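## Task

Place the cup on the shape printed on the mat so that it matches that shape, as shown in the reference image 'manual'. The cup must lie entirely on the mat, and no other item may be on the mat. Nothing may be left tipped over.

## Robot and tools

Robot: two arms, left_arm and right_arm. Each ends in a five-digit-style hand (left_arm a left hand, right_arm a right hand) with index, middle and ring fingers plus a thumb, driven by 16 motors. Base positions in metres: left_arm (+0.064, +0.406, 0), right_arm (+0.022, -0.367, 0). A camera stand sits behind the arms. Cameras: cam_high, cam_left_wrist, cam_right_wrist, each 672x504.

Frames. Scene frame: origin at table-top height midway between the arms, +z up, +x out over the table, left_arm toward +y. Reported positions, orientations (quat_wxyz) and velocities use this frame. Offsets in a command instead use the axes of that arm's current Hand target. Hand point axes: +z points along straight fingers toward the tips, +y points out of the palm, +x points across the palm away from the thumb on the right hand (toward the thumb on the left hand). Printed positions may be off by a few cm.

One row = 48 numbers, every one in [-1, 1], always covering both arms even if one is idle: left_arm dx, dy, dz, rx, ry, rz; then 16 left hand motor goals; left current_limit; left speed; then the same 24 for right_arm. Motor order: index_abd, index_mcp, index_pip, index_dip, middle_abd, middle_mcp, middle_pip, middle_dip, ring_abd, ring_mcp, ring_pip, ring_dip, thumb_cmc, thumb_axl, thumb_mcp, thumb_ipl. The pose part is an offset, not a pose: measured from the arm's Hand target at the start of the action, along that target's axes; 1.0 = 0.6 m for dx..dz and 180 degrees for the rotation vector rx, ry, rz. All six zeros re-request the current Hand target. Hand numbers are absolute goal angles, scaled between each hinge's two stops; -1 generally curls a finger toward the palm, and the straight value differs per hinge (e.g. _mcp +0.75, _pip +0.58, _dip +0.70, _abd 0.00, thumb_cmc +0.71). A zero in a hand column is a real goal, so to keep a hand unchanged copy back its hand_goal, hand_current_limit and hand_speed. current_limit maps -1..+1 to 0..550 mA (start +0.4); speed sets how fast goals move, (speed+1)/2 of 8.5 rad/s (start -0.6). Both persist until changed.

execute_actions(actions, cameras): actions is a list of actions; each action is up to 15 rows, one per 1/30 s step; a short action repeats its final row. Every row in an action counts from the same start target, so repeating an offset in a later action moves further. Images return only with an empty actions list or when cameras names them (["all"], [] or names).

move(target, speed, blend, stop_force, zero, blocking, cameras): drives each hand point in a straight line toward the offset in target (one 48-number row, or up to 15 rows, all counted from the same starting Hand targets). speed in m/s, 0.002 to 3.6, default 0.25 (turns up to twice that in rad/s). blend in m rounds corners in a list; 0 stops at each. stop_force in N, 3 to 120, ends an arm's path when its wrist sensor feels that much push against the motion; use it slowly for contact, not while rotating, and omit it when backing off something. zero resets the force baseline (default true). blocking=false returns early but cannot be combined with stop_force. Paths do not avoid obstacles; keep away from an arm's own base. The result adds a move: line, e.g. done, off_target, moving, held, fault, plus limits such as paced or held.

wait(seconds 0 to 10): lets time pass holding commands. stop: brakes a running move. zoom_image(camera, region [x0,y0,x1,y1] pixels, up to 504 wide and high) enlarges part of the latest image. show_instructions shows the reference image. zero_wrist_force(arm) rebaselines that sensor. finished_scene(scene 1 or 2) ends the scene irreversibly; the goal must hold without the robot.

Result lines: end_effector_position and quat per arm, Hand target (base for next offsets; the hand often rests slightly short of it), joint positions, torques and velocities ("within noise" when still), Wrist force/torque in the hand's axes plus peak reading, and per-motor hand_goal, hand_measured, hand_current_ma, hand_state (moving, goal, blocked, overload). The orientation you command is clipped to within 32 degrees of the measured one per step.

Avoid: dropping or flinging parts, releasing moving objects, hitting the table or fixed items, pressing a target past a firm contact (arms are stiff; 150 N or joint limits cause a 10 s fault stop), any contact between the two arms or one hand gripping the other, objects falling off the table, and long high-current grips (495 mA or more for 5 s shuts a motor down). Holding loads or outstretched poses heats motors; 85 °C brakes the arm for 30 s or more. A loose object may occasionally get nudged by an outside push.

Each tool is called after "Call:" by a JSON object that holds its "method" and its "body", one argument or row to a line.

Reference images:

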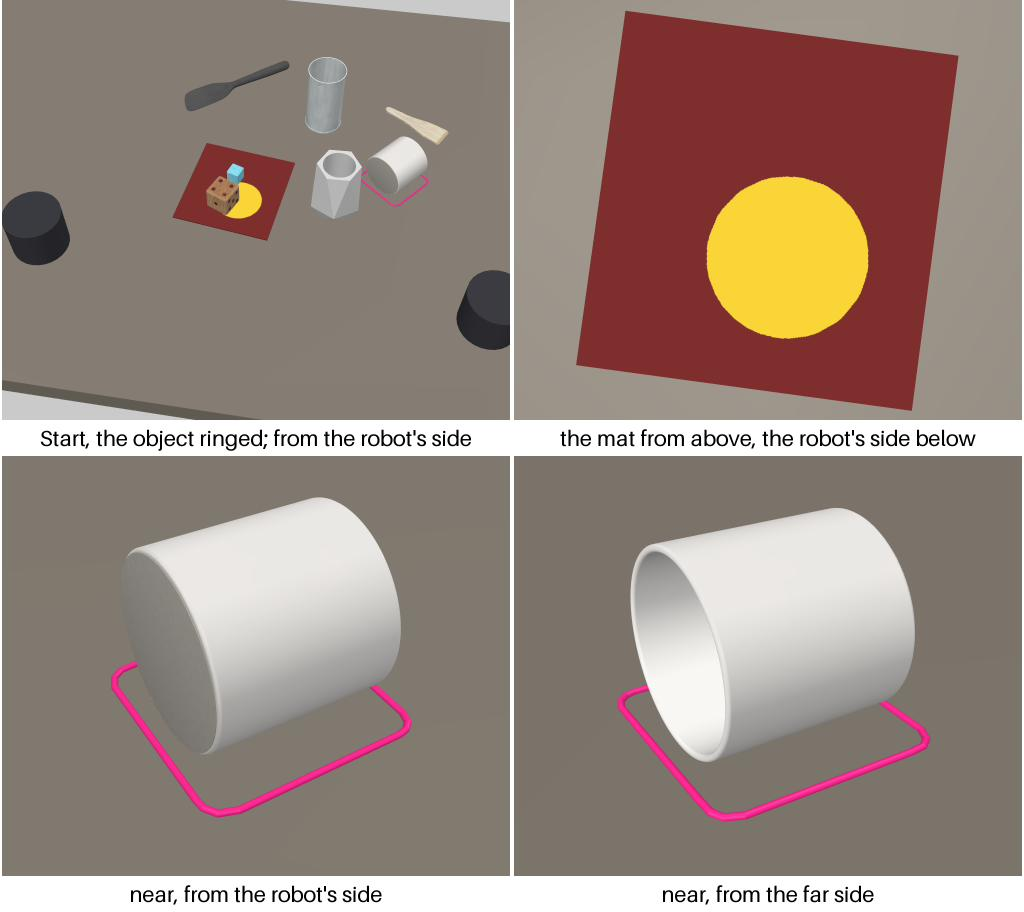

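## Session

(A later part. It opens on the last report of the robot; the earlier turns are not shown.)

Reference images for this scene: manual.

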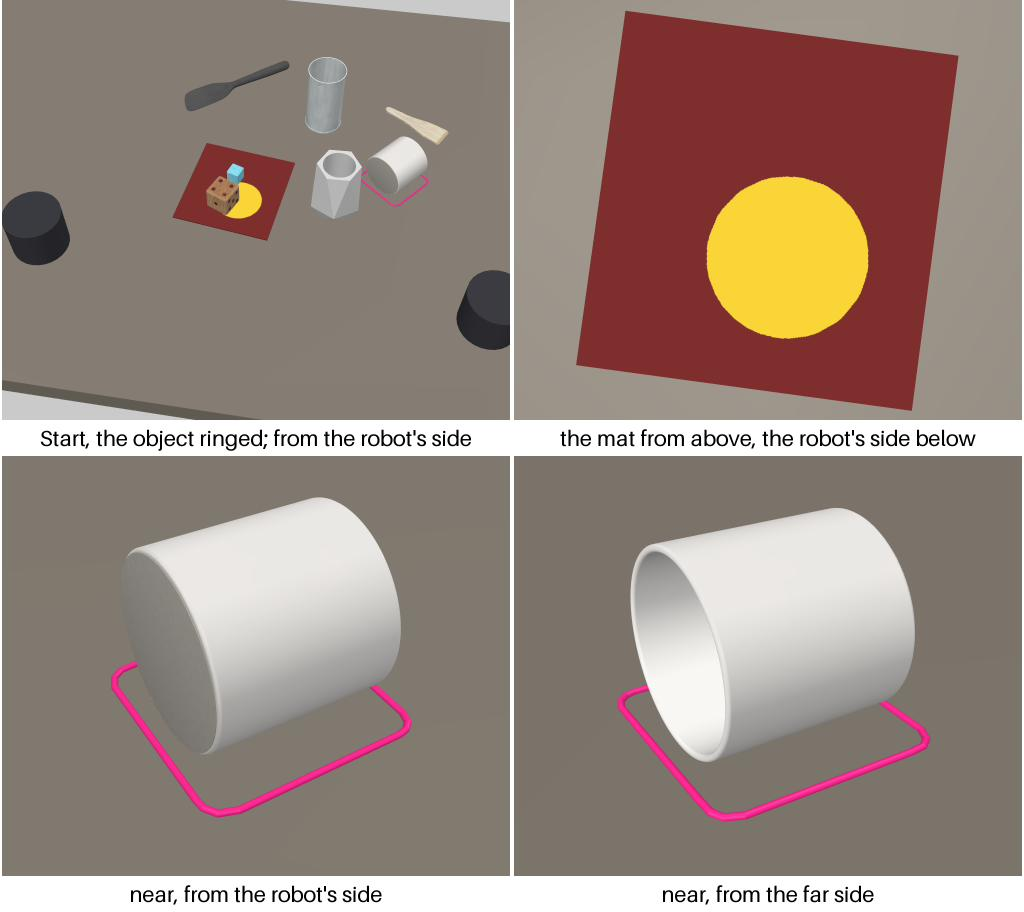

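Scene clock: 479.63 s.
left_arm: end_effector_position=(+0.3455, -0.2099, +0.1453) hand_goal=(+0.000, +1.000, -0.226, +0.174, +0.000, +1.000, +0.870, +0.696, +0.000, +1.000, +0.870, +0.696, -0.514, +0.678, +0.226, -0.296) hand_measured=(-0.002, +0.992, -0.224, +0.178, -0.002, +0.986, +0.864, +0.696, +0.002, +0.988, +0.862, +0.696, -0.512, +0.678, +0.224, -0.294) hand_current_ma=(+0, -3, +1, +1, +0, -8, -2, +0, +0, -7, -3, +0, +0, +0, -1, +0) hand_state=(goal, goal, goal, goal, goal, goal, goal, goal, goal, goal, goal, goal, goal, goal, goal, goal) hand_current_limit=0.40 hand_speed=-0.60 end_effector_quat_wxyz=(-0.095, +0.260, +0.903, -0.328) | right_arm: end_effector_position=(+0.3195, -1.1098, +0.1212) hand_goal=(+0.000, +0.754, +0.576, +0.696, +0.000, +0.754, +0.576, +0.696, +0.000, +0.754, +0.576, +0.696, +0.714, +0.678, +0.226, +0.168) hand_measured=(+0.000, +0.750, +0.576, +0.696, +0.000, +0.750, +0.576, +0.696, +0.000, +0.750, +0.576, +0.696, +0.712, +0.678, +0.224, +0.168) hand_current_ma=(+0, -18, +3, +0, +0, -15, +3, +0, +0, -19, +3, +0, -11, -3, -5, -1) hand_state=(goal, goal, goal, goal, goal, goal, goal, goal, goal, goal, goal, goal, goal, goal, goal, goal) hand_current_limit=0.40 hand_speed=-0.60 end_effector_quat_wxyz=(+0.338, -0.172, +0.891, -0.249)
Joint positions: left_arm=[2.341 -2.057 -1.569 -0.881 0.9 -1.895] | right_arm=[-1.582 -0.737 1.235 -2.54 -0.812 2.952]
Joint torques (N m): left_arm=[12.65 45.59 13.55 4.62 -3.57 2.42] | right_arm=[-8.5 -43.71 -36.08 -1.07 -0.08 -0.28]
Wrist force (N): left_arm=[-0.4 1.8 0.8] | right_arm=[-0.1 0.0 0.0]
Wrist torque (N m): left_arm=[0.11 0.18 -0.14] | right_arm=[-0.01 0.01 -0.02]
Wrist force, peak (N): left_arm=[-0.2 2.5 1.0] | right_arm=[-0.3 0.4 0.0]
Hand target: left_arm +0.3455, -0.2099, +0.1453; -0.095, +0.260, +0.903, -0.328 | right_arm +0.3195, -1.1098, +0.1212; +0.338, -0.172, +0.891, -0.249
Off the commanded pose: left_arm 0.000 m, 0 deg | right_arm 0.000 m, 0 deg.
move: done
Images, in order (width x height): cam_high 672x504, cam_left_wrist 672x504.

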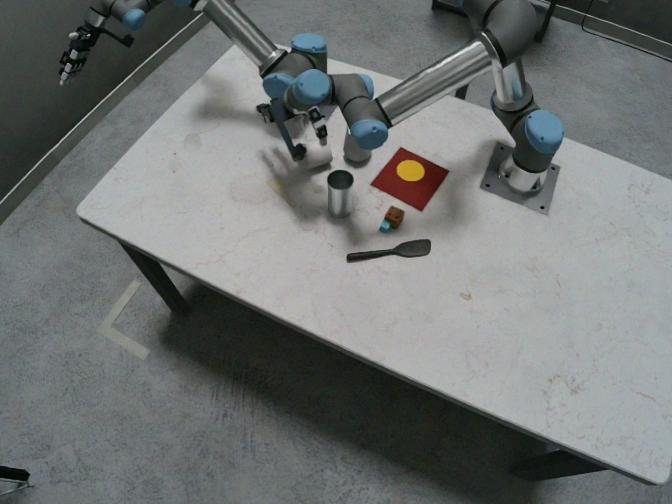

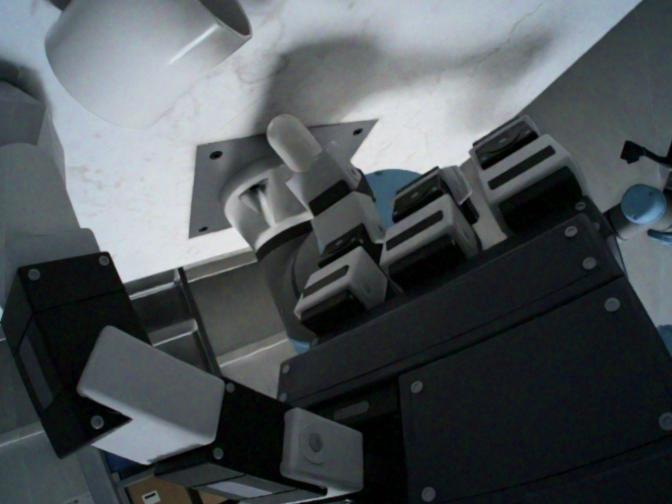

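Call:
{"method": "move", "body": {
  "target": [0.0067,0.0420,0.0627,0,0,0,0,1,-0.226,0.174,0,1,0.869,0.696,0,1,0.869,0.696,-0.514,0.678,0.225,-0.297,0.4,-0.6,0,0,0,0,0,0,0,0.754,0.576,0.696,0,0.754,0.576,0.696,0,0.754,0.576,0.696,0.714,0.678,0.226,0.168,0.4,-0.6],
  "speed": 0.06,
  "stop_force": 3,
  "cameras": ["cam_high","cam_left_wrist"]
}}

Call:
{"method": "zoom_image", "body": {
  "camera": "cam_high",
  "region": [270, 80, 370, 180]
}}

Scene clock: 494.67 s.
left_arm: end_effector_position=(+0.3394, -0.2118, +0.1003) hand_goal=(+0.000, +1.000, -0.226, +0.174, +0.000, +1.000, +0.870, +0.696, +0.000, +1.000, +0.870, +0.696, -0.514, +0.678, +0.226, -0.296) hand_measured=(-0.002, +0.992, -0.224, +0.178, -0.002, +0.986, +0.864, +0.696, +0.002, +0.988, +0.862, +0.696, -0.512, +0.678, +0.224, -0.294) hand_current_ma=(+0, -3, +1, +1, +0, -8, -2, +0, +0, -7, -3, +0, +0, +0, -1, +0) hand_state=(goal, goal, goal, goal, goal, goal, goal, goal, goal, goal, goal, goal, goal, goal, goal, goal) hand_current_limit=0.40 hand_speed=-0.60 end_effector_quat_wxyz=(-0.095, +0.260, +0.903, -0.328) | right_arm: end_effector_position=(+0.3195, -1.1098, +0.1212) hand_goal=(+0.000, +0.754, +0.576, +0.696, +0.000, +0.754, +0.576, +0.696, +0.000, +0.754, +0.576, +0.696, +0.714, +0.678, +0.226, +0.168) hand_measured=(+0.000, +0.750, +0.576, +0.696, +0.000, +0.750, +0.576, +0.696, +0.000, +0.750, +0.576, +0.696, +0.712, +0.678, +0.224, +0.168) hand_current_ma=(+0, -18, +3, +0, +0, -15, +3, +0, +0, -19, +3, +0, -11, -3, -5, -1) hand_state=(goal, goal, goal, goal, goal, goal, goal, goal, goal, goal, goal, goal, goal, goal, goal, goal) hand_current_limit=0.40 hand_speed=-0.60 end_effector_quat_wxyz=(+0.338, -0.172, +0.891, -0.249)
Joint positions: left_arm=[2.333 -2.109 -1.621 -0.771 0.901 -1.906] | right_arm=[-1.582 -0.737 1.235 -2.54 -0.812 2.952]
Joint torques (N m): left_arm=[-13.32 32.58 12.69 4.37 0.93 -2.78] | right_arm=[-7.92 -42.93 -34.08 -1.36 -0.23 -1.02]
Wrist force (N): left_arm=[-0.3 1.9 1.2] | right_arm=[-0.1 0.0 0.0]
Wrist torque (N m): left_arm=[0.10 0.15 0.00] | right_arm=[0.00 0.01 -0.02]
Wrist force, peak (N): left_arm=[-0.3 2.4 1.3] | right_arm=[-0.5 0.2 0.1]
Hand target: left_arm +0.3394, -0.2118, +0.1003; -0.095, +0.260, +0.903, -0.328 | right_arm +0.3195, -1.1098, +0.1212; +0.338, -0.172, +0.891, -0.249
Off the commanded pose: left_arm 0.000 m, 0 deg | right_arm 0.000 m, 0 deg.
move: done
Images, in order (width x height): cam_high 672x504, cam_left_wrist 672x504.

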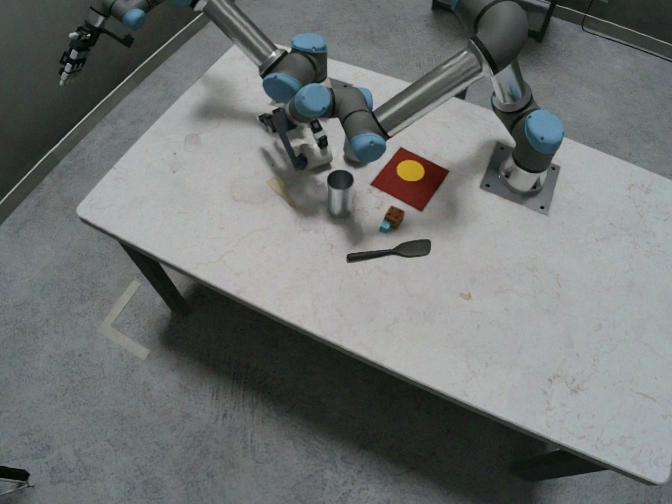

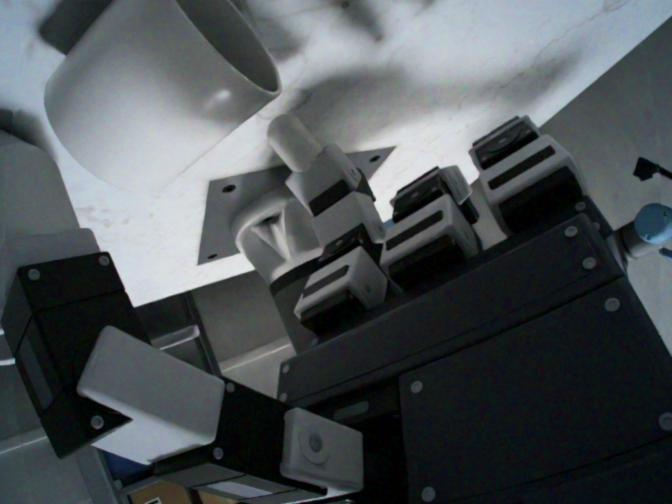

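Scaled by 5.040 from the camera's 672x504 image, which has a finer 960x720 frame.

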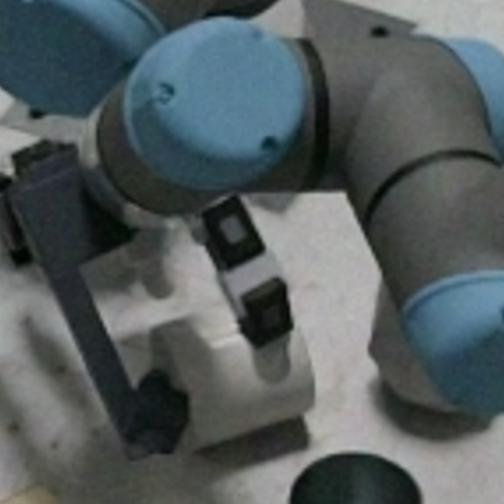

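Call:
{"method": "move", "body": {
  "target": [
    [-0.001,-0.0132,0.011,0,0,0,0,1,-0.226,0.174,0,1,0.869,0.696,0,1,0.869,0.696,-0.514,0.678,0.225,-0.297,0.4,-0.6,0,0,0,0,0,0,0,0.754,0.576,0.696,0,0.754,0.576,0.696,0,0.754,0.576,0.696,0.714,0.678,0.226,0.168,0.4,-0.6],
    [-0.001,0.0350,0.0685,0,0,0,0,1,-0.226,0.174,0,1,0.869,0.696,0,1,0.869,0.696,-0.514,0.678,0.225,-0.297,0.4,-0.6,0,0,0,0,0,0,0,0.754,0.576,0.696,0,0.754,0.576,0.696,0,0.754,0.576,0.696,0.714,0.678,0.226,0.168,0.4,-0.6]
  ],
  "speed": [0.06,0.05],
  "stop_force": 3,
  "cameras": ["cam_high","cam_left_wrist"]
}}

Call:
{"method": "zoom_image", "body": {
  "camera": "cam_high",
  "region": [270, 80, 370, 180]
}}

Scene clock: 518.20 s.
left_arm: end_effector_position=(+0.3344, -0.2208, +0.0553) hand_goal=(+0.000, +1.000, -0.226, +0.174, +0.000, +1.000, +0.870, +0.696, +0.000, +1.000, +0.870, +0.696, -0.514, +0.678, +0.226, -0.296) hand_measured=(-0.002, +0.992, -0.224, +0.178, -0.002, +0.986, +0.864, +0.696, +0.002, +0.988, +0.862, +0.696, -0.512, +0.678, +0.224, -0.294) hand_current_ma=(+0, -3, +1, +1, +0, -8, -2, +0, +0, -7, -3, +0, +0, +0, -1, +0) hand_state=(goal, goal, goal, goal, goal, goal, goal, goal, goal, goal, goal, goal, goal, goal, goal, goal) hand_current_limit=0.40 hand_speed=-0.60 end_effector_quat_wxyz=(-0.095, +0.260, +0.903, -0.328) | right_arm: end_effector_position=(+0.3195, -1.1098, +0.1212) hand_goal=(+0.000, +0.754, +0.576, +0.696, +0.000, +0.754, +0.576, +0.696, +0.000, +0.754, +0.576, +0.696, +0.714, +0.678, +0.226, +0.168) hand_measured=(+0.000, +0.750, +0.576, +0.696, +0.000, +0.750, +0.576, +0.696, +0.000, +0.750, +0.576, +0.696, +0.712, +0.678, +0.224, +0.168) hand_current_ma=(+0, -18, +3, +0, +0, -15, +3, +0, +0, -19, +3, +0, -11, -3, -5, -1) hand_state=(goal, goal, goal, goal, goal, goal, goal, goal, goal, goal, goal, goal, goal, goal, goal, goal) hand_current_limit=0.40 hand_speed=-0.60 end_effector_quat_wxyz=(+0.338, -0.172, +0.891, -0.249)
Joint positions: left_arm=[2.317 -2.184 -1.637 -0.668 0.905 -1.925] | right_arm=[-1.582 -0.737 1.235 -2.54 -0.812 2.952]
Joint torques (N m): left_arm=[-13.83 34.75 11.73 4.46 1.04 -3.09] | right_arm=[-8.59 -44.54 -35.25 -0.95 -0.13 -0.98]
Wrist force (N): left_arm=[-0.5 1.7 0.6] | right_arm=[0.0 0.0 0.1]
Wrist torque (N m): left_arm=[0.13 0.15 0.01] | right_arm=[-0.02 -0.01 -0.01]
Wrist force, peak (N): left_arm=[-0.4 2.4 0.8] | right_arm=[-0.3 0.4 0.1]
Hand target: left_arm +0.3344, -0.2208, +0.0553; -0.095, +0.260, +0.903, -0.328 | right_arm +0.3195, -1.1098, +0.1212; +0.338, -0.172, +0.891, -0.249
Off the commanded pose: left_arm 0.000 m, 0 deg | right_arm 0.000 m, 0 deg.
move: done
Images, in order (width x height): cam_high 672x504, cam_left_wrist 672x504.

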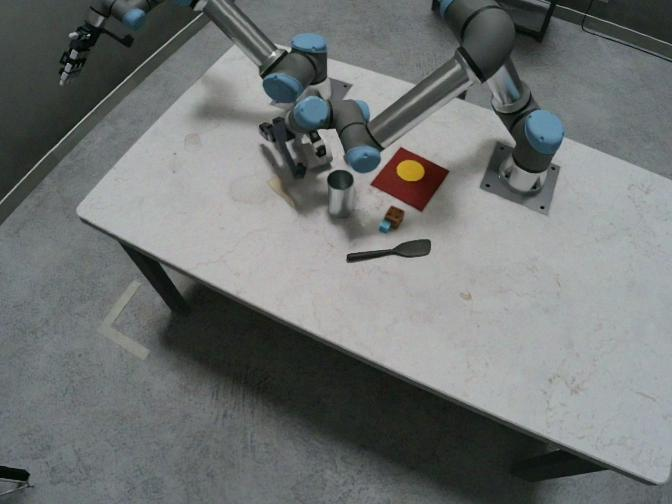

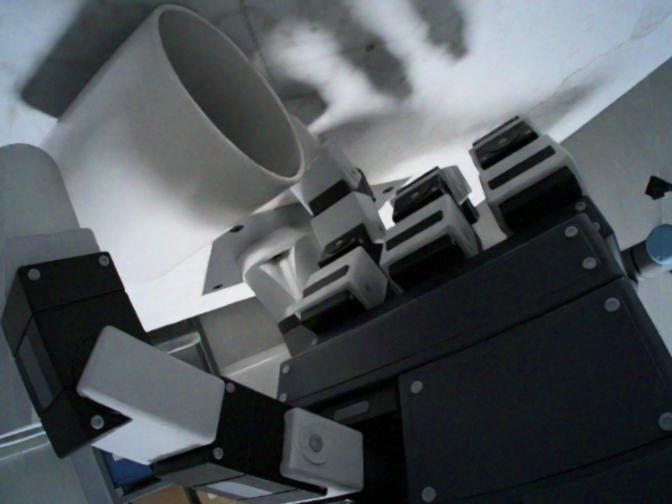

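Scaled by 5.040 from the camera's 672x504 image, which has a finer 960x720 frame.

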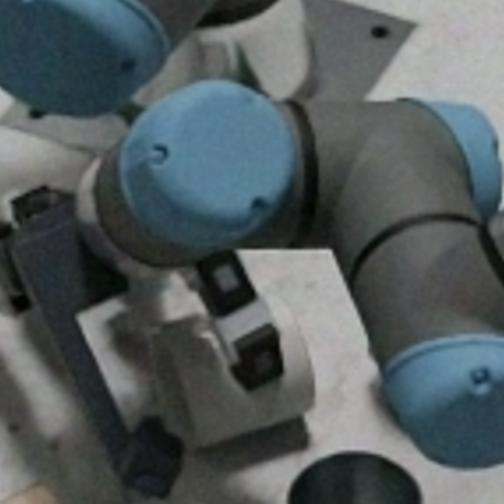

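Call:
{"method": "zoom_image", "body": {
  "camera": "cam_high",
  "region": [290, 120, 350, 180]
}}

Call:
{"method": "zoom_image", "body": {
  "camera": "cam_left_wrist",
  "region": [0, 0, 400, 300]
}}

Scaled by 8.400 from the camera's 672x504 image, which has a finer 960x720 frame.

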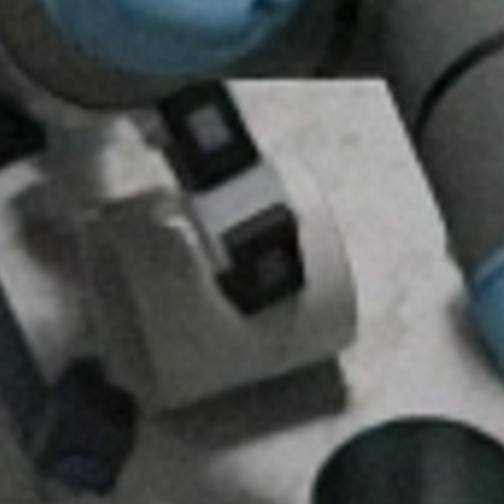

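Scaled by 1.260 from the camera's 672x504 image, which has a finer 960x720 frame.

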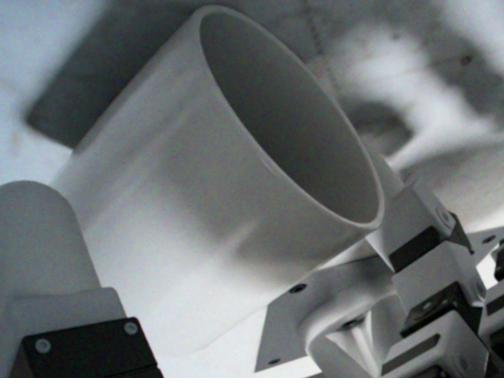

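Call:
{"method": "zoom_image", "body": {
  "camera": "cam_high",
  "region": [306, 140, 338, 172]
}}

Scaled by 15.750 from the camera's 672x504 image, which has a finer 960x720 frame.

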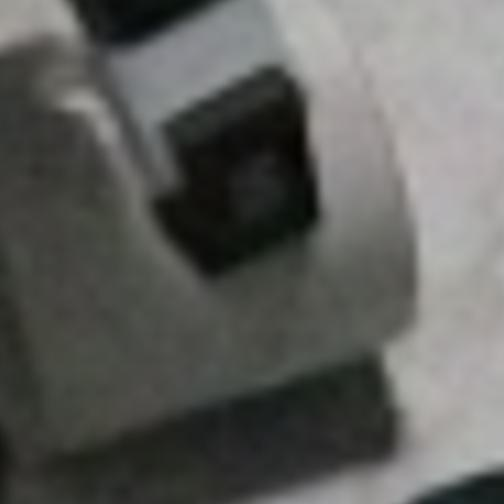

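Call:
{"method": "wait", "body": {
  "seconds": 0.1,
  "cameras": ["cam_high"]
}}

Call:
{"method": "zoom_image", "body": {
  "camera": "cam_high",
  "region": [296, 120, 346, 180]
}}

Scene clock: 602.77 s.
left_arm: end_effector_position=(+0.3344, -0.2208, +0.0553) hand_goal=(+0.000, +1.000, -0.226, +0.174, +0.000, +1.000, +0.870, +0.696, +0.000, +1.000, +0.870, +0.696, -0.514, +0.678, +0.226, -0.296) hand_measured=(-0.002, +0.992, -0.224, +0.178, -0.002, +0.986, +0.864, +0.696, +0.002, +0.988, +0.862, +0.696, -0.512, +0.678, +0.224, -0.294) hand_current_ma=(+0, -3, +1, +1, +0, -8, -2, +0, +0, -7, -3, +0, +0, +0, -1, +0) hand_state=(goal, goal, goal, goal, goal, goal, goal, goal, goal, goal, goal, goal, goal, goal, goal, goal) hand_current_limit=0.40 hand_speed=-0.60 end_effector_quat_wxyz=(-0.095, +0.260, +0.903, -0.328) | right_arm: end_effector_position=(+0.3195, -1.1098, +0.1212) hand_goal=(+0.000, +0.754, +0.576, +0.696, +0.000, +0.754, +0.576, +0.696, +0.000, +0.754, +0.576, +0.696, +0.714, +0.678, +0.226, +0.168) hand_measured=(+0.000, +0.750, +0.576, +0.696, +0.000, +0.750, +0.576, +0.696, +0.000, +0.750, +0.576, +0.696, +0.712, +0.678, +0.224, +0.168) hand_current_ma=(+0, -18, +3, +0, +0, -15, +3, +0, +0, -19, +3, +0, -11, -3, -5, -1) hand_state=(goal, goal, goal, goal, goal, goal, goal, goal, goal, goal, goal, goal, goal, goal, goal, goal) hand_current_limit=0.40 hand_speed=-0.60 end_effector_quat_wxyz=(+0.338, -0.172, +0.891, -0.249)
Joint positions: left_arm=[2.317 -2.184 -1.637 -0.668 0.905 -1.925] | right_arm=[-1.582 -0.737 1.235 -2.54 -0.812 2.952]
Joint torques (N m): left_arm=[-13.43 32.93 11.37 4.24 0.88 -2.71] | right_arm=[-7.47 -43.71 -34.48 -1.24 -0.07 -1]
Wrist force (N): left_arm=[-0.3 1.8 0.6] | right_arm=[0.0 0.3 -0.2]
Wrist torque (N m): left_arm=[0.14 0.14 0.02] | right_arm=[0.04 0.01 -0.01]
Wrist force, peak (N): left_arm=[-0.4 2.1 0.7] | right_arm=[-0.2 0.2 0.3]
Hand target: left_arm +0.3344, -0.2208, +0.0553; -0.095, +0.260, +0.903, -0.328 | right_arm +0.3195, -1.1098, +0.1212; +0.338, -0.172, +0.891, -0.249
Off the commanded pose: left_arm 0.000 m, 0 deg | right_arm 0.000 m, 0 deg.
wait: 0.10 s; at rest from the start
Images, in order (width x height): cam_high 672x504.

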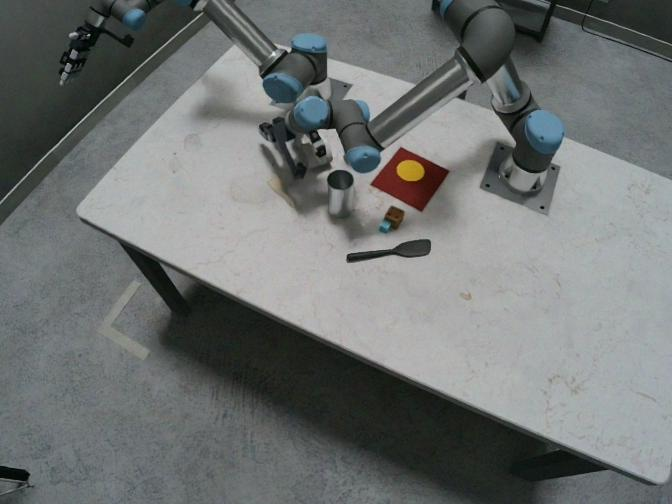

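Scaled by 8.400 from the camera's 672x504 image, which has a finer 960x720 frame.

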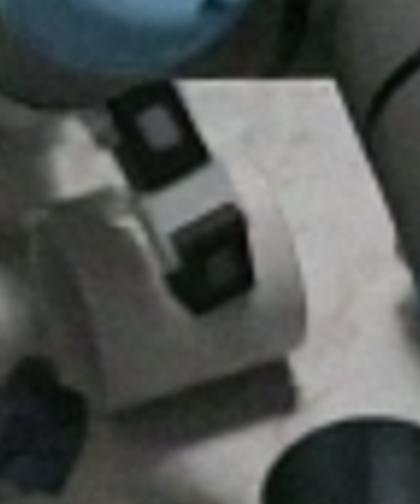

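Call:
{"method": "move", "body": {
  "target": [
    [0.0133,0.0012,-0.001,0,0,0,0,1,-0.226,0.174,0,1,0.869,0.696,0,1,0.869,0.696,-0.514,0.678,0.225,-0.297,0.4,-0.6,0,0,0,0,0,0,0,0.754,0.576,0.696,0,0.754,0.576,0.696,0,0.754,0.576,0.696,0.714,0.678,0.226,0.168,0.4,-0.6],
    [0.0133,0.0012,-0.001,0,0,0,0,1,-0.65,0.15,0,1,0.869,0.696,0,1,0.869,0.696,-0.514,0.678,-0.15,-0.32,0.3,-0.93,0,0,0,0,0,0,0,0.754,0.576,0.696,0,0.754,0.576,0.696,0,0.754,0.576,0.696,0.714,0.678,0.226,0.168,0.4,-0.6]
  ],
  "speed": [0.05,0.05],
  "cameras": ["cam_high","cam_left_wrist"]
}}

Call:
{"method": "zoom_image", "body": {
  "camera": "cam_high",
  "region": [296, 120, 346, 180]
}}

Scene clock: 654.27 s.
left_arm: end_effector_position=(+0.3282, -0.2158, +0.0553) hand_goal=(+0.000, +1.000, -0.650, +0.150, +0.000, +1.000, +0.870, +0.696, +0.000, +1.000, +0.870, +0.696, -0.514, +0.678, -0.150, -0.320) hand_measured=(-0.002, +1.000, -0.502, +0.172, -0.002, +0.986, +0.864, +0.696, +0.002, +0.988, +0.862, +0.696, -0.516, +0.678, +0.034, -0.298) hand_current_ma=(+0, +0, +357, +19, +0, -8, -2, +0, +0, -7, -3, +0, +0, +0, +358, +27) hand_state=(goal, goal, blocked, blocked, goal, goal, goal, goal, goal, goal, goal, goal, goal, goal, blocked, blocked) hand_current_limit=0.30 hand_speed=-0.93 end_effector_quat_wxyz=(-0.095, +0.260, +0.903, -0.328) | right_arm: end_effector_position=(+0.3195, -1.1098, +0.1212) hand_goal=(+0.000, +0.754, +0.576, +0.696, +0.000, +0.754, +0.576, +0.696, +0.000, +0.754, +0.576, +0.696, +0.714, +0.678, +0.226, +0.168) hand_measured=(+0.000, +0.750, +0.576, +0.696, +0.000, +0.750, +0.576, +0.696, +0.000, +0.750, +0.576, +0.696, +0.712, +0.678, +0.224, +0.168) hand_current_ma=(+0, -18, +3, +0, +0, -15, +3, +0, +0, -19, +3, +0, -11, -3, -5, -1) hand_state=(goal, goal, goal, goal, goal, goal, goal, goal, goal, goal, goal, goal, goal, goal, goal, goal) hand_current_limit=0.40 hand_speed=-0.60 end_effector_quat_wxyz=(+0.338, -0.172, +0.891, -0.249)
Joint positions: left_arm=[2.315 -2.17 -1.662 -0.655 0.905 -1.927] | right_arm=[-1.582 -0.737 1.235 -2.54 -0.812 2.952]
Joint torques (N m): left_arm=[-13.52 44.13 11.15 3.8 0.07 -2.88] | right_arm=[-6.49 -44.8 -34.49 -1.11 0.16 -0.72]
Wrist force (N): left_arm=[-0.7 -0.5 -0.8] | right_arm=[-0.1 0.0 0.0]
Wrist torque (N m): left_arm=[0.15 0.18 -0.05] | right_arm=[-0.01 0.01 -0.02]
Wrist force, peak (N): left_arm=[-0.2 2.0 0.8] | right_arm=[-0.2 0.1 0.4]
Hand target: left_arm +0.3282, -0.2158, +0.0553; -0.095, +0.260, +0.903, -0.328 | right_arm +0.3195, -1.1098, +0.1212; +0.338, -0.172, +0.891, -0.249
Off the commanded pose: left_arm 0.000 m, 0 deg | right_arm 0.000 m, 0 deg.
move: done
Images, in order (width x height): cam_high 672x504, cam_left_wrist 672x504.

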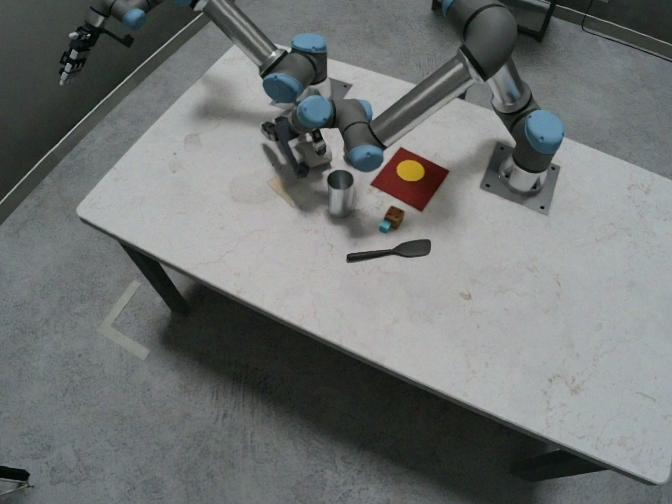

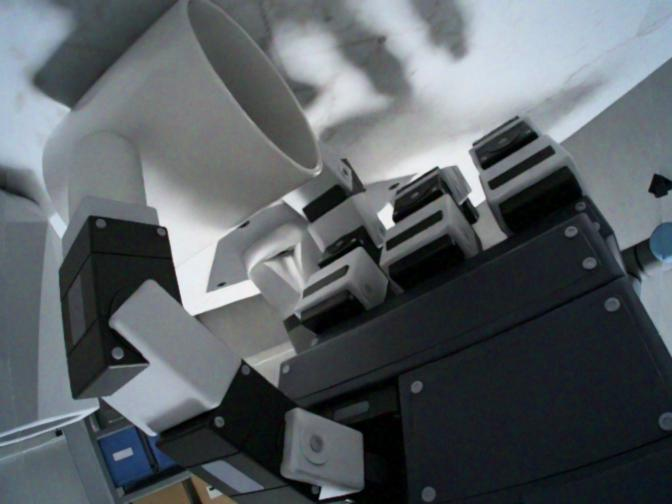

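Scaled by 8.400 from the camera's 672x504 image, which has a finer 960x720 frame.

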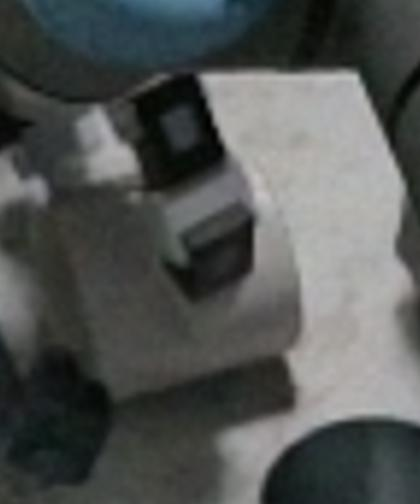

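Call:
{"method": "move", "body": {
  "target": [0,-0.1286,-0.1532,0,0,0,0,1,-0.65,0.15,0,1,0.869,0.696,0,1,0.869,0.696,-0.514,0.678,-0.15,-0.32,0.3,-0.93,0,0,0,0,0,0,0,0.754,0.576,0.696,0,0.754,0.576,0.696,0,0.754,0.576,0.696,0.714,0.678,0.226,0.168,0.4,-0.6],
  "speed": 0.1,
  "cameras": ["cam_high","cam_left_wrist"]
}}

Call:
{"method": "zoom_image", "body": {
  "camera": "cam_high",
  "region": [280, 80, 360, 180]
}}

Scene clock: 662.10 s.
left_arm: end_effector_position=(+0.3282, -0.2159, +0.1752) hand_goal=(+0.000, +1.000, -0.650, +0.150, +0.000, +1.000, +0.870, +0.696, +0.000, +1.000, +0.870, +0.696, -0.514, +0.678, -0.150, -0.320) hand_measured=(+0.000, +0.996, -0.644, +0.154, -0.002, +0.986, +0.864, +0.696, +0.002, +0.988, +0.862, +0.696, -0.514, +0.678, -0.148, -0.318) hand_current_ma=(+0, -1, +2, +1, +0, -8, -2, +0, +0, -7, -3, +0, +0, +0, +0, +1) hand_state=(goal, goal, goal, goal, goal, goal, goal, goal, goal, goal, goal, goal, goal, goal, goal, goal) hand_current_limit=0.30 hand_speed=-0.93 end_effector_quat_wxyz=(-0.095, +0.260, +0.903, -0.328) | right_arm: end_effector_position=(+0.3195, -1.1098, +0.1212) hand_goal=(+0.000, +0.754, +0.576, +0.696, +0.000, +0.754, +0.576, +0.696, +0.000, +0.754, +0.576, +0.696, +0.714, +0.678, +0.226, +0.168) hand_measured=(+0.000, +0.750, +0.576, +0.696, +0.000, +0.750, +0.576, +0.696, +0.000, +0.750, +0.576, +0.696, +0.712, +0.678, +0.224, +0.168) hand_current_ma=(+0, -18, +3, +0, +0, -15, +3, +0, +0, -19, +3, +0, -11, -3, -5, -1) hand_state=(goal, goal, goal, goal, goal, goal, goal, goal, goal, goal, goal, goal, goal, goal, goal, goal) hand_current_limit=0.40 hand_speed=-0.60 end_effector_quat_wxyz=(+0.338, -0.172, +0.891, -0.249)
Joint positions: left_arm=[2.315 -2.021 -1.546 -0.921 0.905 -1.928] | right_arm=[-1.582 -0.737 1.235 -2.54 -0.812 2.952]
Joint torques (N m): left_arm=[-5.17 45.13 25.21 0.36 0.77 2.17] | right_arm=[-4.6 -44.54 -34.58 -1.08 0.28 -0.69]
Wrist force (N): left_arm=[-0.2 1.8 0.9] | right_arm=[0.1 0.1 0.0]
Wrist torque (N m): left_arm=[0.10 0.16 -0.06] | right_arm=[0.01 -0.01 0.00]
Wrist force, peak (N): left_arm=[-0.1 3.5 2.5] | right_arm=[-0.3 0.2 0.3]
Hand target: left_arm +0.3282, -0.2159, +0.1753; -0.095, +0.260, +0.903, -0.328 | right_arm +0.3195, -1.1098, +0.1212; +0.338, -0.172, +0.891, -0.249
Off the commanded pose: left_arm 0.000 m, 0 deg | right_arm 0.000 m, 0 deg.
move: done
Images, in order (width x height): cam_high 672x504, cam_left_wrist 672x504.

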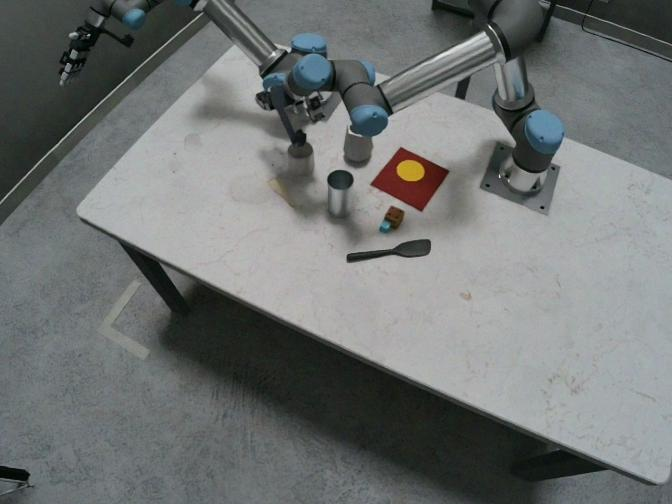

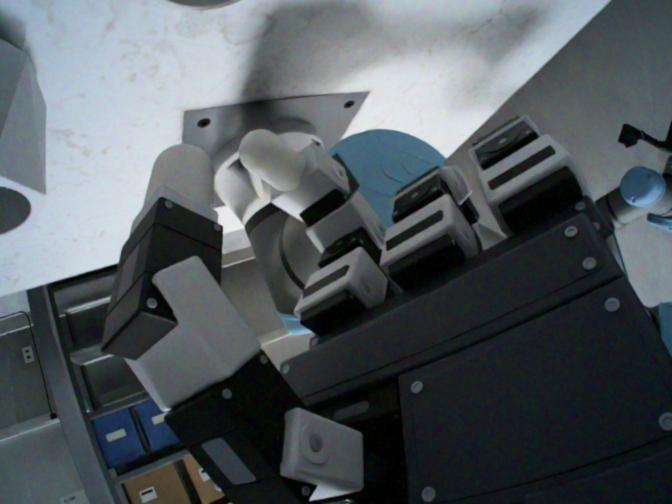

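Scaled by 5.040 from the camera's 672x504 image, which has a finer 960x720 frame.

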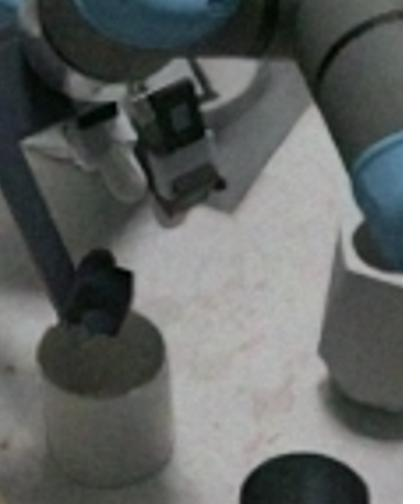

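Call:
{"method": "move", "body": {
  "target": [
    [0,-0.1715,-0.2043,0,0,0,0,1,-0.226,0.174,0,1,0.869,0.696,0,1,0.869,0.696,-0.514,0.678,0.225,-0.297,0.4,-0.6,0,0,0,0,0,0,0,0.754,0.576,0.696,0,0.754,0.576,0.696,0,0.754,0.576,0.696,0.714,0.678,0.226,0.168,0.4,-0.6],
    [-0.1127,0.6447,-0.889,0,-0.2036,-0.2426,0,1,-0.226,0.174,0,1,0.869,0.696,0,1,0.869,0.696,-0.514,0.678,0.225,-0.297,0.4,-0.6,0,0,0,0,0,0,0,0.754,0.576,0.696,0,0.754,0.576,0.696,0,0.754,0.576,0.696,0.714,0.678,0.226,0.168,0.4,-0.6]
  ],
  "speed": [0.3,0.4],
  "blend": [0.04,0],
  "cameras": ["cam_high"]
}}

Call:
{"method": "zoom_image", "body": {
  "camera": "cam_high",
  "region": [270, 100, 450, 240]
}}

Scene clock: 746.33 s.
left_arm: end_effector_position=(+0.7256, +0.2890, +0.3358) hand_goal=(+0.000, +1.000, -0.226, +0.174, +0.000, +1.000, +0.870, +0.696, +0.000, +1.000, +0.870, +0.696, -0.514, +0.678, +0.226, -0.296) hand_measured=(+0.000, +0.996, -0.228, +0.172, -0.002, +0.986, +0.864, +0.696, +0.002, +0.988, +0.862, +0.696, -0.514, +0.678, +0.220, -0.298) hand_current_ma=(+0, -2, -1, +0, +0, -8, -2, +0, +0, -7, -3, +0, +0, +0, -4, +0) hand_state=(goal, goal, goal, goal, goal, goal, goal, goal, goal, goal, goal, goal, goal, goal, goal, goal) hand_current_limit=0.40 hand_speed=-0.60 end_effector_quat_wxyz=(+0.074, -0.202, +0.918, -0.333) | right_arm: end_effector_position=(+0.3195, -1.1098, +0.1212) hand_goal=(+0.000, +0.754, +0.576, +0.696, +0.000, +0.754, +0.576, +0.696, +0.000, +0.754, +0.576, +0.696, +0.714, +0.678, +0.226, +0.168) hand_measured=(+0.000, +0.750, +0.576, +0.696, +0.000, +0.750, +0.576, +0.696, +0.000, +0.750, +0.576, +0.696, +0.712, +0.678, +0.224, +0.168) hand_current_ma=(+0, -18, +3, +0, +0, -15, +3, +0, +0, -19, +3, +0, -11, -3, -5, -1) hand_state=(goal, goal, goal, goal, goal, goal, goal, goal, goal, goal, goal, goal, goal, goal, goal, goal) hand_current_limit=0.40 hand_speed=-0.60 end_effector_quat_wxyz=(+0.338, -0.172, +0.891, -0.249)
Joint positions: left_arm=[3.31 -1.922 -1.265 -1.3 0.906 -1.927] | right_arm=[-1.582 -0.737 1.235 -2.54 -0.812 2.952]
Joint torques (N m): left_arm=[13.96 28.01 30.13 0.09 1.06 -2.54] | right_arm=[-3.68 -44.3 -34.35 -0.82 0.11 -0.98]
Wrist force (N): left_arm=[-0.1 1.7 0.7] | right_arm=[-0.2 0.1 0.1]
Wrist torque (N m): left_arm=[0.08 0.11 0.05] | right_arm=[0.00 0.02 -0.02]
Wrist force, peak (N): left_arm=[-0.4 3.0 2.2] | right_arm=[-0.3 -0.1 0.2]
Hand target: left_arm +0.7256, +0.2891, +0.3358; +0.074, -0.202, +0.918, -0.333 | right_arm +0.3195, -1.1098, +0.1212; +0.338, -0.172, +0.891, -0.249
Off the commanded pose: left_arm 0.000 m, 0 deg | right_arm 0.000 m, 0 deg.
move: done
Images, in order (width x height): cam_high 672x504.

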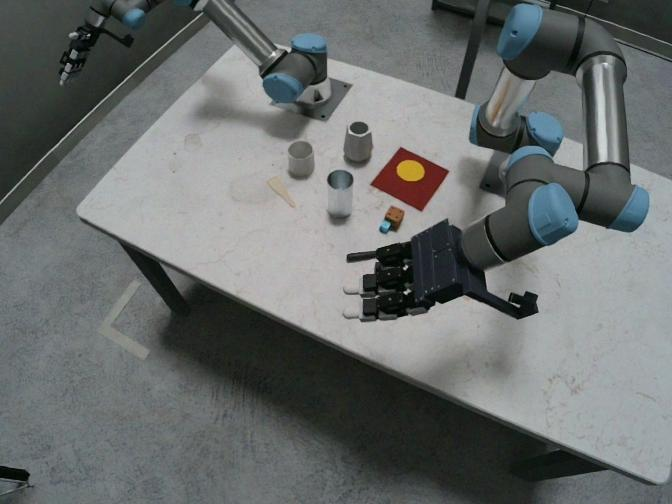

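Scaled by 2.800 from the camera's 672x504 image, which has a finer 960x720 frame.

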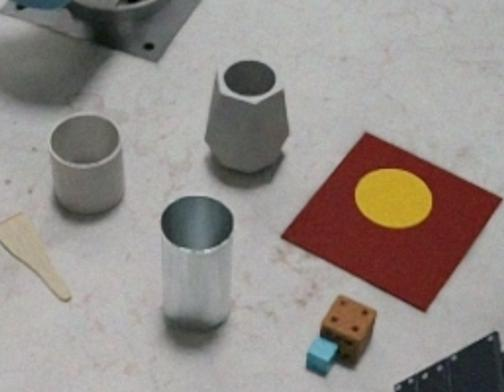

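Call:
{"method": "move", "body": {
  "target": [-0.159,0.7158,-0.5982,0,-0.1781,-0.2131,0,1,-0.226,0.174,0,1,0.869,0.696,0,1,0.869,0.696,-0.514,0.678,0.225,-0.297,0.4,-0.6,-0.9222,0.3148,0.1292,-0.1206,-0.1307,-0.151,0,1,-0.226,0.174,0,1,0.869,0.696,0,1,0.869,0.696,-0.514,0.678,0.225,-0.297,0.4,-0.6],
  "speed": 0.4
}}

Scene clock: 807.70 s.
left_arm: end_effector_position=(+0.5769, +0.8370, +0.3354) hand_goal=(+0.000, +1.000, -0.226, +0.174, +0.000, +1.000, +0.870, +0.696, +0.000, +1.000, +0.870, +0.696, -0.514, +0.678, +0.226, -0.296) hand_measured=(+0.000, +0.996, -0.228, +0.172, -0.002, +0.986, +0.864, +0.696, +0.002, +0.988, +0.862, +0.696, -0.514, +0.678, +0.220, -0.298) hand_current_ma=(+0, -2, -1, +0, +0, -8, -2, +0, +0, -7, -3, +0, +0, +0, -4, +0) hand_state=(goal, goal, goal, goal, goal, goal, goal, goal, goal, goal, goal, goal, goal, goal, goal, goal) hand_current_limit=0.40 hand_speed=-0.60 end_effector_quat_wxyz=(+0.207, -0.571, +0.746, -0.271) | right_arm: end_effector_position=(+0.7405, -0.7179, +0.2513) hand_goal=(+0.000, +1.000, -0.226, +0.174, +0.000, +1.000, +0.870, +0.696, +0.000, +1.000, +0.870, +0.696, -0.514, +0.678, +0.226, -0.296) hand_measured=(+0.000, +0.986, -0.224, +0.176, +0.000, +0.986, +0.864, +0.696, +0.000, +0.982, +0.864, +0.696, -0.518, +0.678, +0.224, -0.294) hand_current_ma=(+0, -67, +11, +11, +0, -65, -28, +0, +0, -79, -26, +0, -12, -3, -5, +8) hand_state=(goal, goal, goal, goal, goal, goal, goal, goal, goal, goal, goal, goal, goal, goal, goal, goal) hand_current_limit=0.40 hand_speed=-0.60 end_effector_quat_wxyz=(+0.405, -0.480, +0.770, -0.112)
Joint positions: left_arm=[4.185 -1.916 -1.273 -1.299 0.905 -1.925] | right_arm=[-0.846 -0.859 1.101 -2.285 -0.813 2.955]
Joint torques (N m): left_arm=[15.2 28.1 28.13 0.17 1.07 -2.6] | right_arm=[14.08 -43.1 -40.61 -1.4 -0.57 -1.4]
Wrist force (N): left_arm=[-0.2 1.8 0.9] | right_arm=[-0.1 -0.3 0.3]
Wrist torque (N m): left_arm=[0.12 0.18 0.01] | right_arm=[-0.04 -0.05 0.02]
Wrist force, peak (N): left_arm=[-1.7 2.7 0.1] | right_arm=[-1.9 -0.4 1.3]
Hand target: left_arm +0.5769, +0.8370, +0.3354; +0.207, -0.571, +0.746, -0.271 | right_arm +0.7406, -0.7179, +0.2513; +0.405, -0.480, +0.770, -0.112
Off the commanded pose: left_arm 0.000 m, 0 deg | right_arm 0.000 m, 0 deg.
move: done

Call:
{"method": "move", "body": {
  "target": [
    [0,0,0,0,0,0,0,1,-0.226,0.174,0,1,0.869,0.696,0,1,0.869,0.696,-0.514,0.678,0.225,-0.297,0.4,-0.6,-0.6986,0.4296,-0.0955,0.0638,-0.2398,-0.7757,0,1,-0.226,0.174,0,1,0.869,0.696,0,1,0.869,0.696,-0.514,0.678,0.225,-0.297,0.4,-0.6],
    [0,0,0,0,0,0,0,1,-0.226,0.174,0,1,0.869,0.696,0,1,0.869,0.696,-0.514,0.678,0.225,-0.297,0.4,-0.6,-0.5089,0.848,-0.2492,-0.2546,-0.7191,-0.5955,0,1,-0.226,0.174,0,1,0.869,0.696,0,1,0.869,0.696,-0.514,0.678,0.225,-0.297,0.4,-0.6]
  ],
  "speed": [0.5,0.45],
  "blend": [0.03,0],
  "cameras": ["cam_high","cam_right_wrist"]
}}

Call:
{"method": "zoom_image", "body": {
  "camera": "cam_high",
  "region": [260, 70, 400, 210]
}}

Scene clock: 852.37 s.
left_arm: end_effector_position=(+0.5769, +0.8370, +0.3354) hand_goal=(+0.000, +1.000, -0.226, +0.174, +0.000, +1.000, +0.870, +0.696, +0.000, +1.000, +0.870, +0.696, -0.514, +0.678, +0.226, -0.296) hand_measured=(+0.000, +0.996, -0.228, +0.172, -0.002, +0.986, +0.864, +0.696, +0.002, +0.988, +0.862, +0.696, -0.514, +0.678, +0.220, -0.298) hand_current_ma=(+0, -2, -1, +0, +0, -8, -2, +0, +0, -7, -3, +0, +0, +0, -4, +0) hand_state=(goal, goal, goal, goal, goal, goal, goal, goal, goal, goal, goal, goal, goal, goal, goal, goal) hand_current_limit=0.40 hand_speed=-0.60 end_effector_quat_wxyz=(+0.207, -0.571, +0.746, -0.271) | right_arm: end_effector_position=(+0.3655, -0.2354, +0.2206) hand_goal=(+0.000, +1.000, -0.226, +0.174, +0.000, +1.000, +0.870, +0.696, +0.000, +1.000, +0.870, +0.696, -0.514, +0.678, +0.226, -0.296) hand_measured=(+0.000, +0.990, -0.224, +0.176, +0.000, +0.988, +0.864, +0.696, +0.000, +0.986, +0.864, +0.696, -0.512, +0.678, +0.224, -0.294) hand_current_ma=(+0, -44, +7, +11, +0, -53, -25, +0, +0, -64, -23, +0, +7, -3, -5, +8) hand_state=(goal, goal, goal, goal, goal, goal, goal, goal, goal, goal, goal, goal, goal, goal, goal, goal) hand_current_limit=0.40 hand_speed=-0.60 end_effector_quat_wxyz=(-0.397, +0.687, +0.527, -0.304)
Joint positions: left_arm=[4.185 -1.916 -1.273 -1.299 0.905 -1.925] | right_arm=[-0.055 -1.424 1.65 -0.761 -1.379 0.11]
Joint torques (N m): left_arm=[13.21 29.27 27.31 0.21 0.9 -2.48] | right_arm=[12.11 -18.6 -6.8 1.89 -1.29 1.32]
Wrist force (N): left_arm=[-0.1 1.8 0.8] | right_arm=[-1.1 0.5 -0.2]
Wrist torque (N m): left_arm=[0.13 0.16 0.02] | right_arm=[0.05 -0.05 -0.06]
Wrist force, peak (N): left_arm=[-0.3 2.0 0.9] | right_arm=[-3.3 0.0 -0.9]
Hand target: left_arm +0.5769, +0.8370, +0.3354; +0.207, -0.571, +0.746, -0.271 | right_arm +0.3654, -0.2354, +0.2206; -0.397, +0.687, +0.527, -0.304
Off the commanded pose: left_arm 0.000 m, 0 deg | right_arm 0.000 m, 0 deg.
move: done
Images, in order (width x height): cam_high 672x504, cam_right_wrist 672x504.

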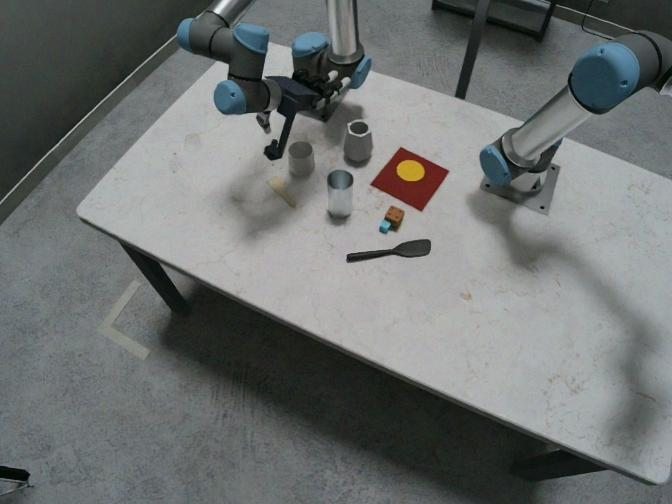

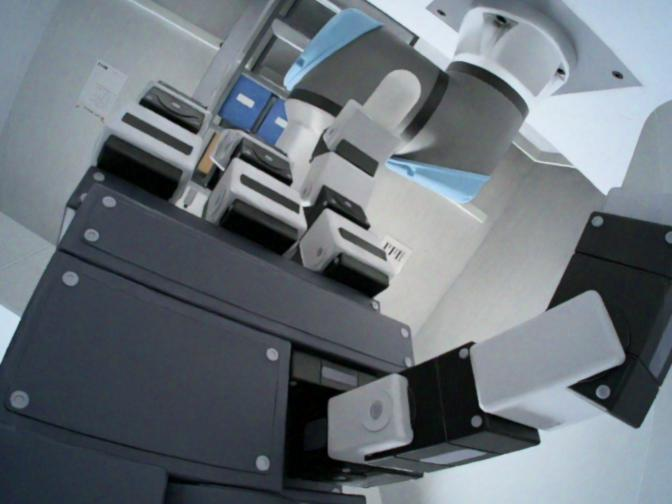

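Scaled by 3.600 from the camera's 672x504 image, which has a finer 960x720 frame.

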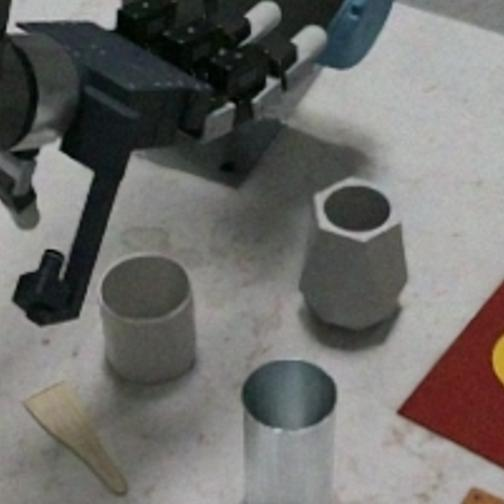

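Call:
{"method": "move", "body": {
  "target": [0,0,0,0,0,0,0,1,-0.226,0.174,0,1,0.869,0.696,0,1,0.869,0.696,-0.514,0.678,0.225,-0.297,0.4,-0.6,0.0527,0.0992,0.1303,0,-0.0481,-0.0278,0,1,-0.226,0.174,0,1,0.869,0.696,0,1,0.869,0.696,-0.514,0.678,0.225,-0.297,0.4,-0.6],
  "speed": 0.15,
  "stop_force": 5,
  "cameras": ["cam_high","cam_right_wrist"]
}}

Call:
{"method": "zoom_image", "body": {
  "camera": "cam_high",
  "region": [260, 90, 380, 210]
}}

Scene clock: 884.33 s.
left_arm: end_effector_position=(+0.5769, +0.8370, +0.3354) hand_goal=(+0.000, +1.000, -0.226, +0.174, +0.000, +1.000, +0.870, +0.696, +0.000, +1.000, +0.870, +0.696, -0.514, +0.678, +0.226, -0.296) hand_measured=(+0.000, +0.996, -0.228, +0.172, -0.002, +0.986, +0.864, +0.696, +0.002, +0.988, +0.862, +0.696, -0.514, +0.678, +0.220, -0.298) hand_current_ma=(+0, -2, -1, +0, +0, -8, -2, +0, +0, -7, -3, +0, +0, +0, -4, +0) hand_state=(goal, goal, goal, goal, goal, goal, goal, goal, goal, goal, goal, goal, goal, goal, goal, goal) hand_current_limit=0.40 hand_speed=-0.60 end_effector_quat_wxyz=(+0.207, -0.571, +0.746, -0.271) | right_arm: end_effector_position=(+0.3369, -0.1949, +0.1300) hand_goal=(+0.000, +1.000, -0.226, +0.174, +0.000, +1.000, +0.870, +0.696, +0.000, +1.000, +0.870, +0.696, -0.514, +0.678, +0.226, -0.296) hand_measured=(+0.000, +0.990, -0.224, +0.176, +0.000, +0.988, +0.864, +0.696, +0.000, +0.986, +0.864, +0.696, -0.512, +0.678, +0.224, -0.294) hand_current_ma=(+0, -44, +7, +11, +0, -53, -25, +0, +0, -64, -23, +0, +6, -3, -5, +8) hand_state=(goal, goal, goal, goal, goal, goal, goal, goal, goal, goal, goal, goal, goal, goal, goal, goal) hand_current_limit=0.40 hand_speed=-0.60 end_effector_quat_wxyz=(-0.369, +0.638, +0.585, -0.337)
Joint positions: left_arm=[4.185 -1.916 -1.273 -1.299 0.905 -1.925] | right_arm=[0.085 -1.366 1.827 -0.991 -1.409 0.092]
Joint torques (N m): left_arm=[13.14 28.1 28.3 0.36 1.03 -2.06] | right_arm=[12.89 -18.42 -7.09 -2.03 -1.85 -0.96]
Wrist force (N): left_arm=[-0.3 1.8 0.7] | right_arm=[-0.9 0.7 -0.3]
Wrist torque (N m): left_arm=[0.14 0.18 0.00] | right_arm=[0.12 -0.07 0.04]
Wrist force, peak (N): left_arm=[0.0 2.0 0.8] | right_arm=[-1.5 0.0 -1.2]
Hand target: left_arm +0.5769, +0.8370, +0.3354; +0.207, -0.571, +0.746, -0.271 | right_arm +0.3369, -0.1949, +0.1300; -0.369, +0.638, +0.585, -0.337
Off the commanded pose: left_arm 0.000 m, 0 deg | right_arm 0.000 m, 0 deg.
move: done
Images, in order (width x height): cam_high 672x504, cam_right_wrist 672x504.

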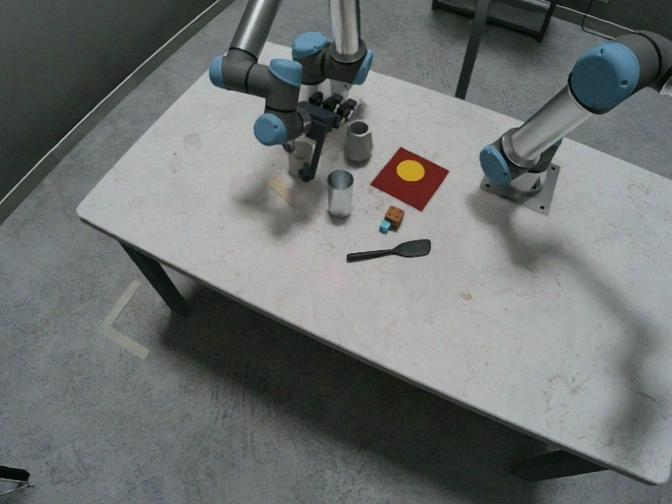

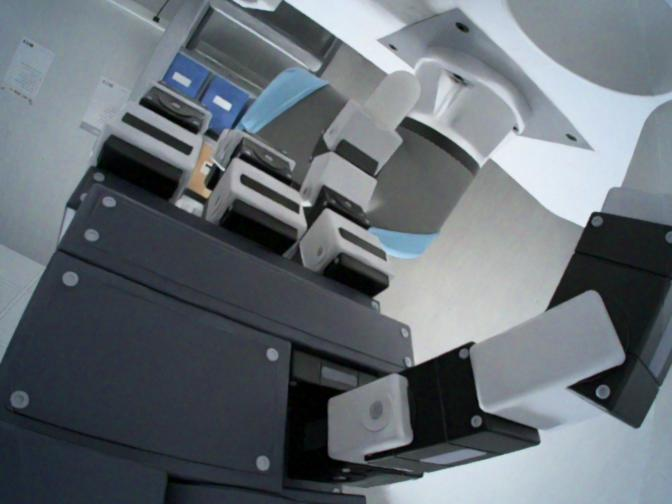

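Scaled by 4.200 from the camera's 672x504 image, which has a finer 960x720 frame.

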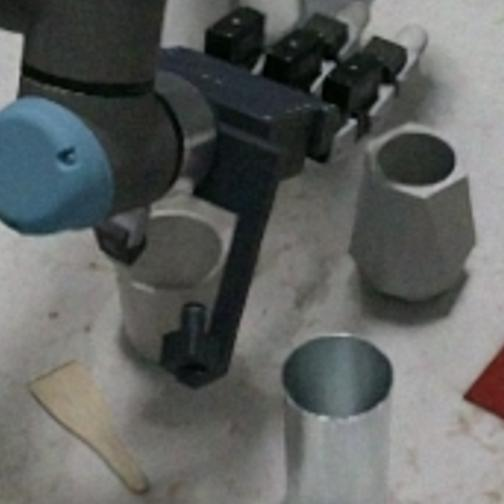

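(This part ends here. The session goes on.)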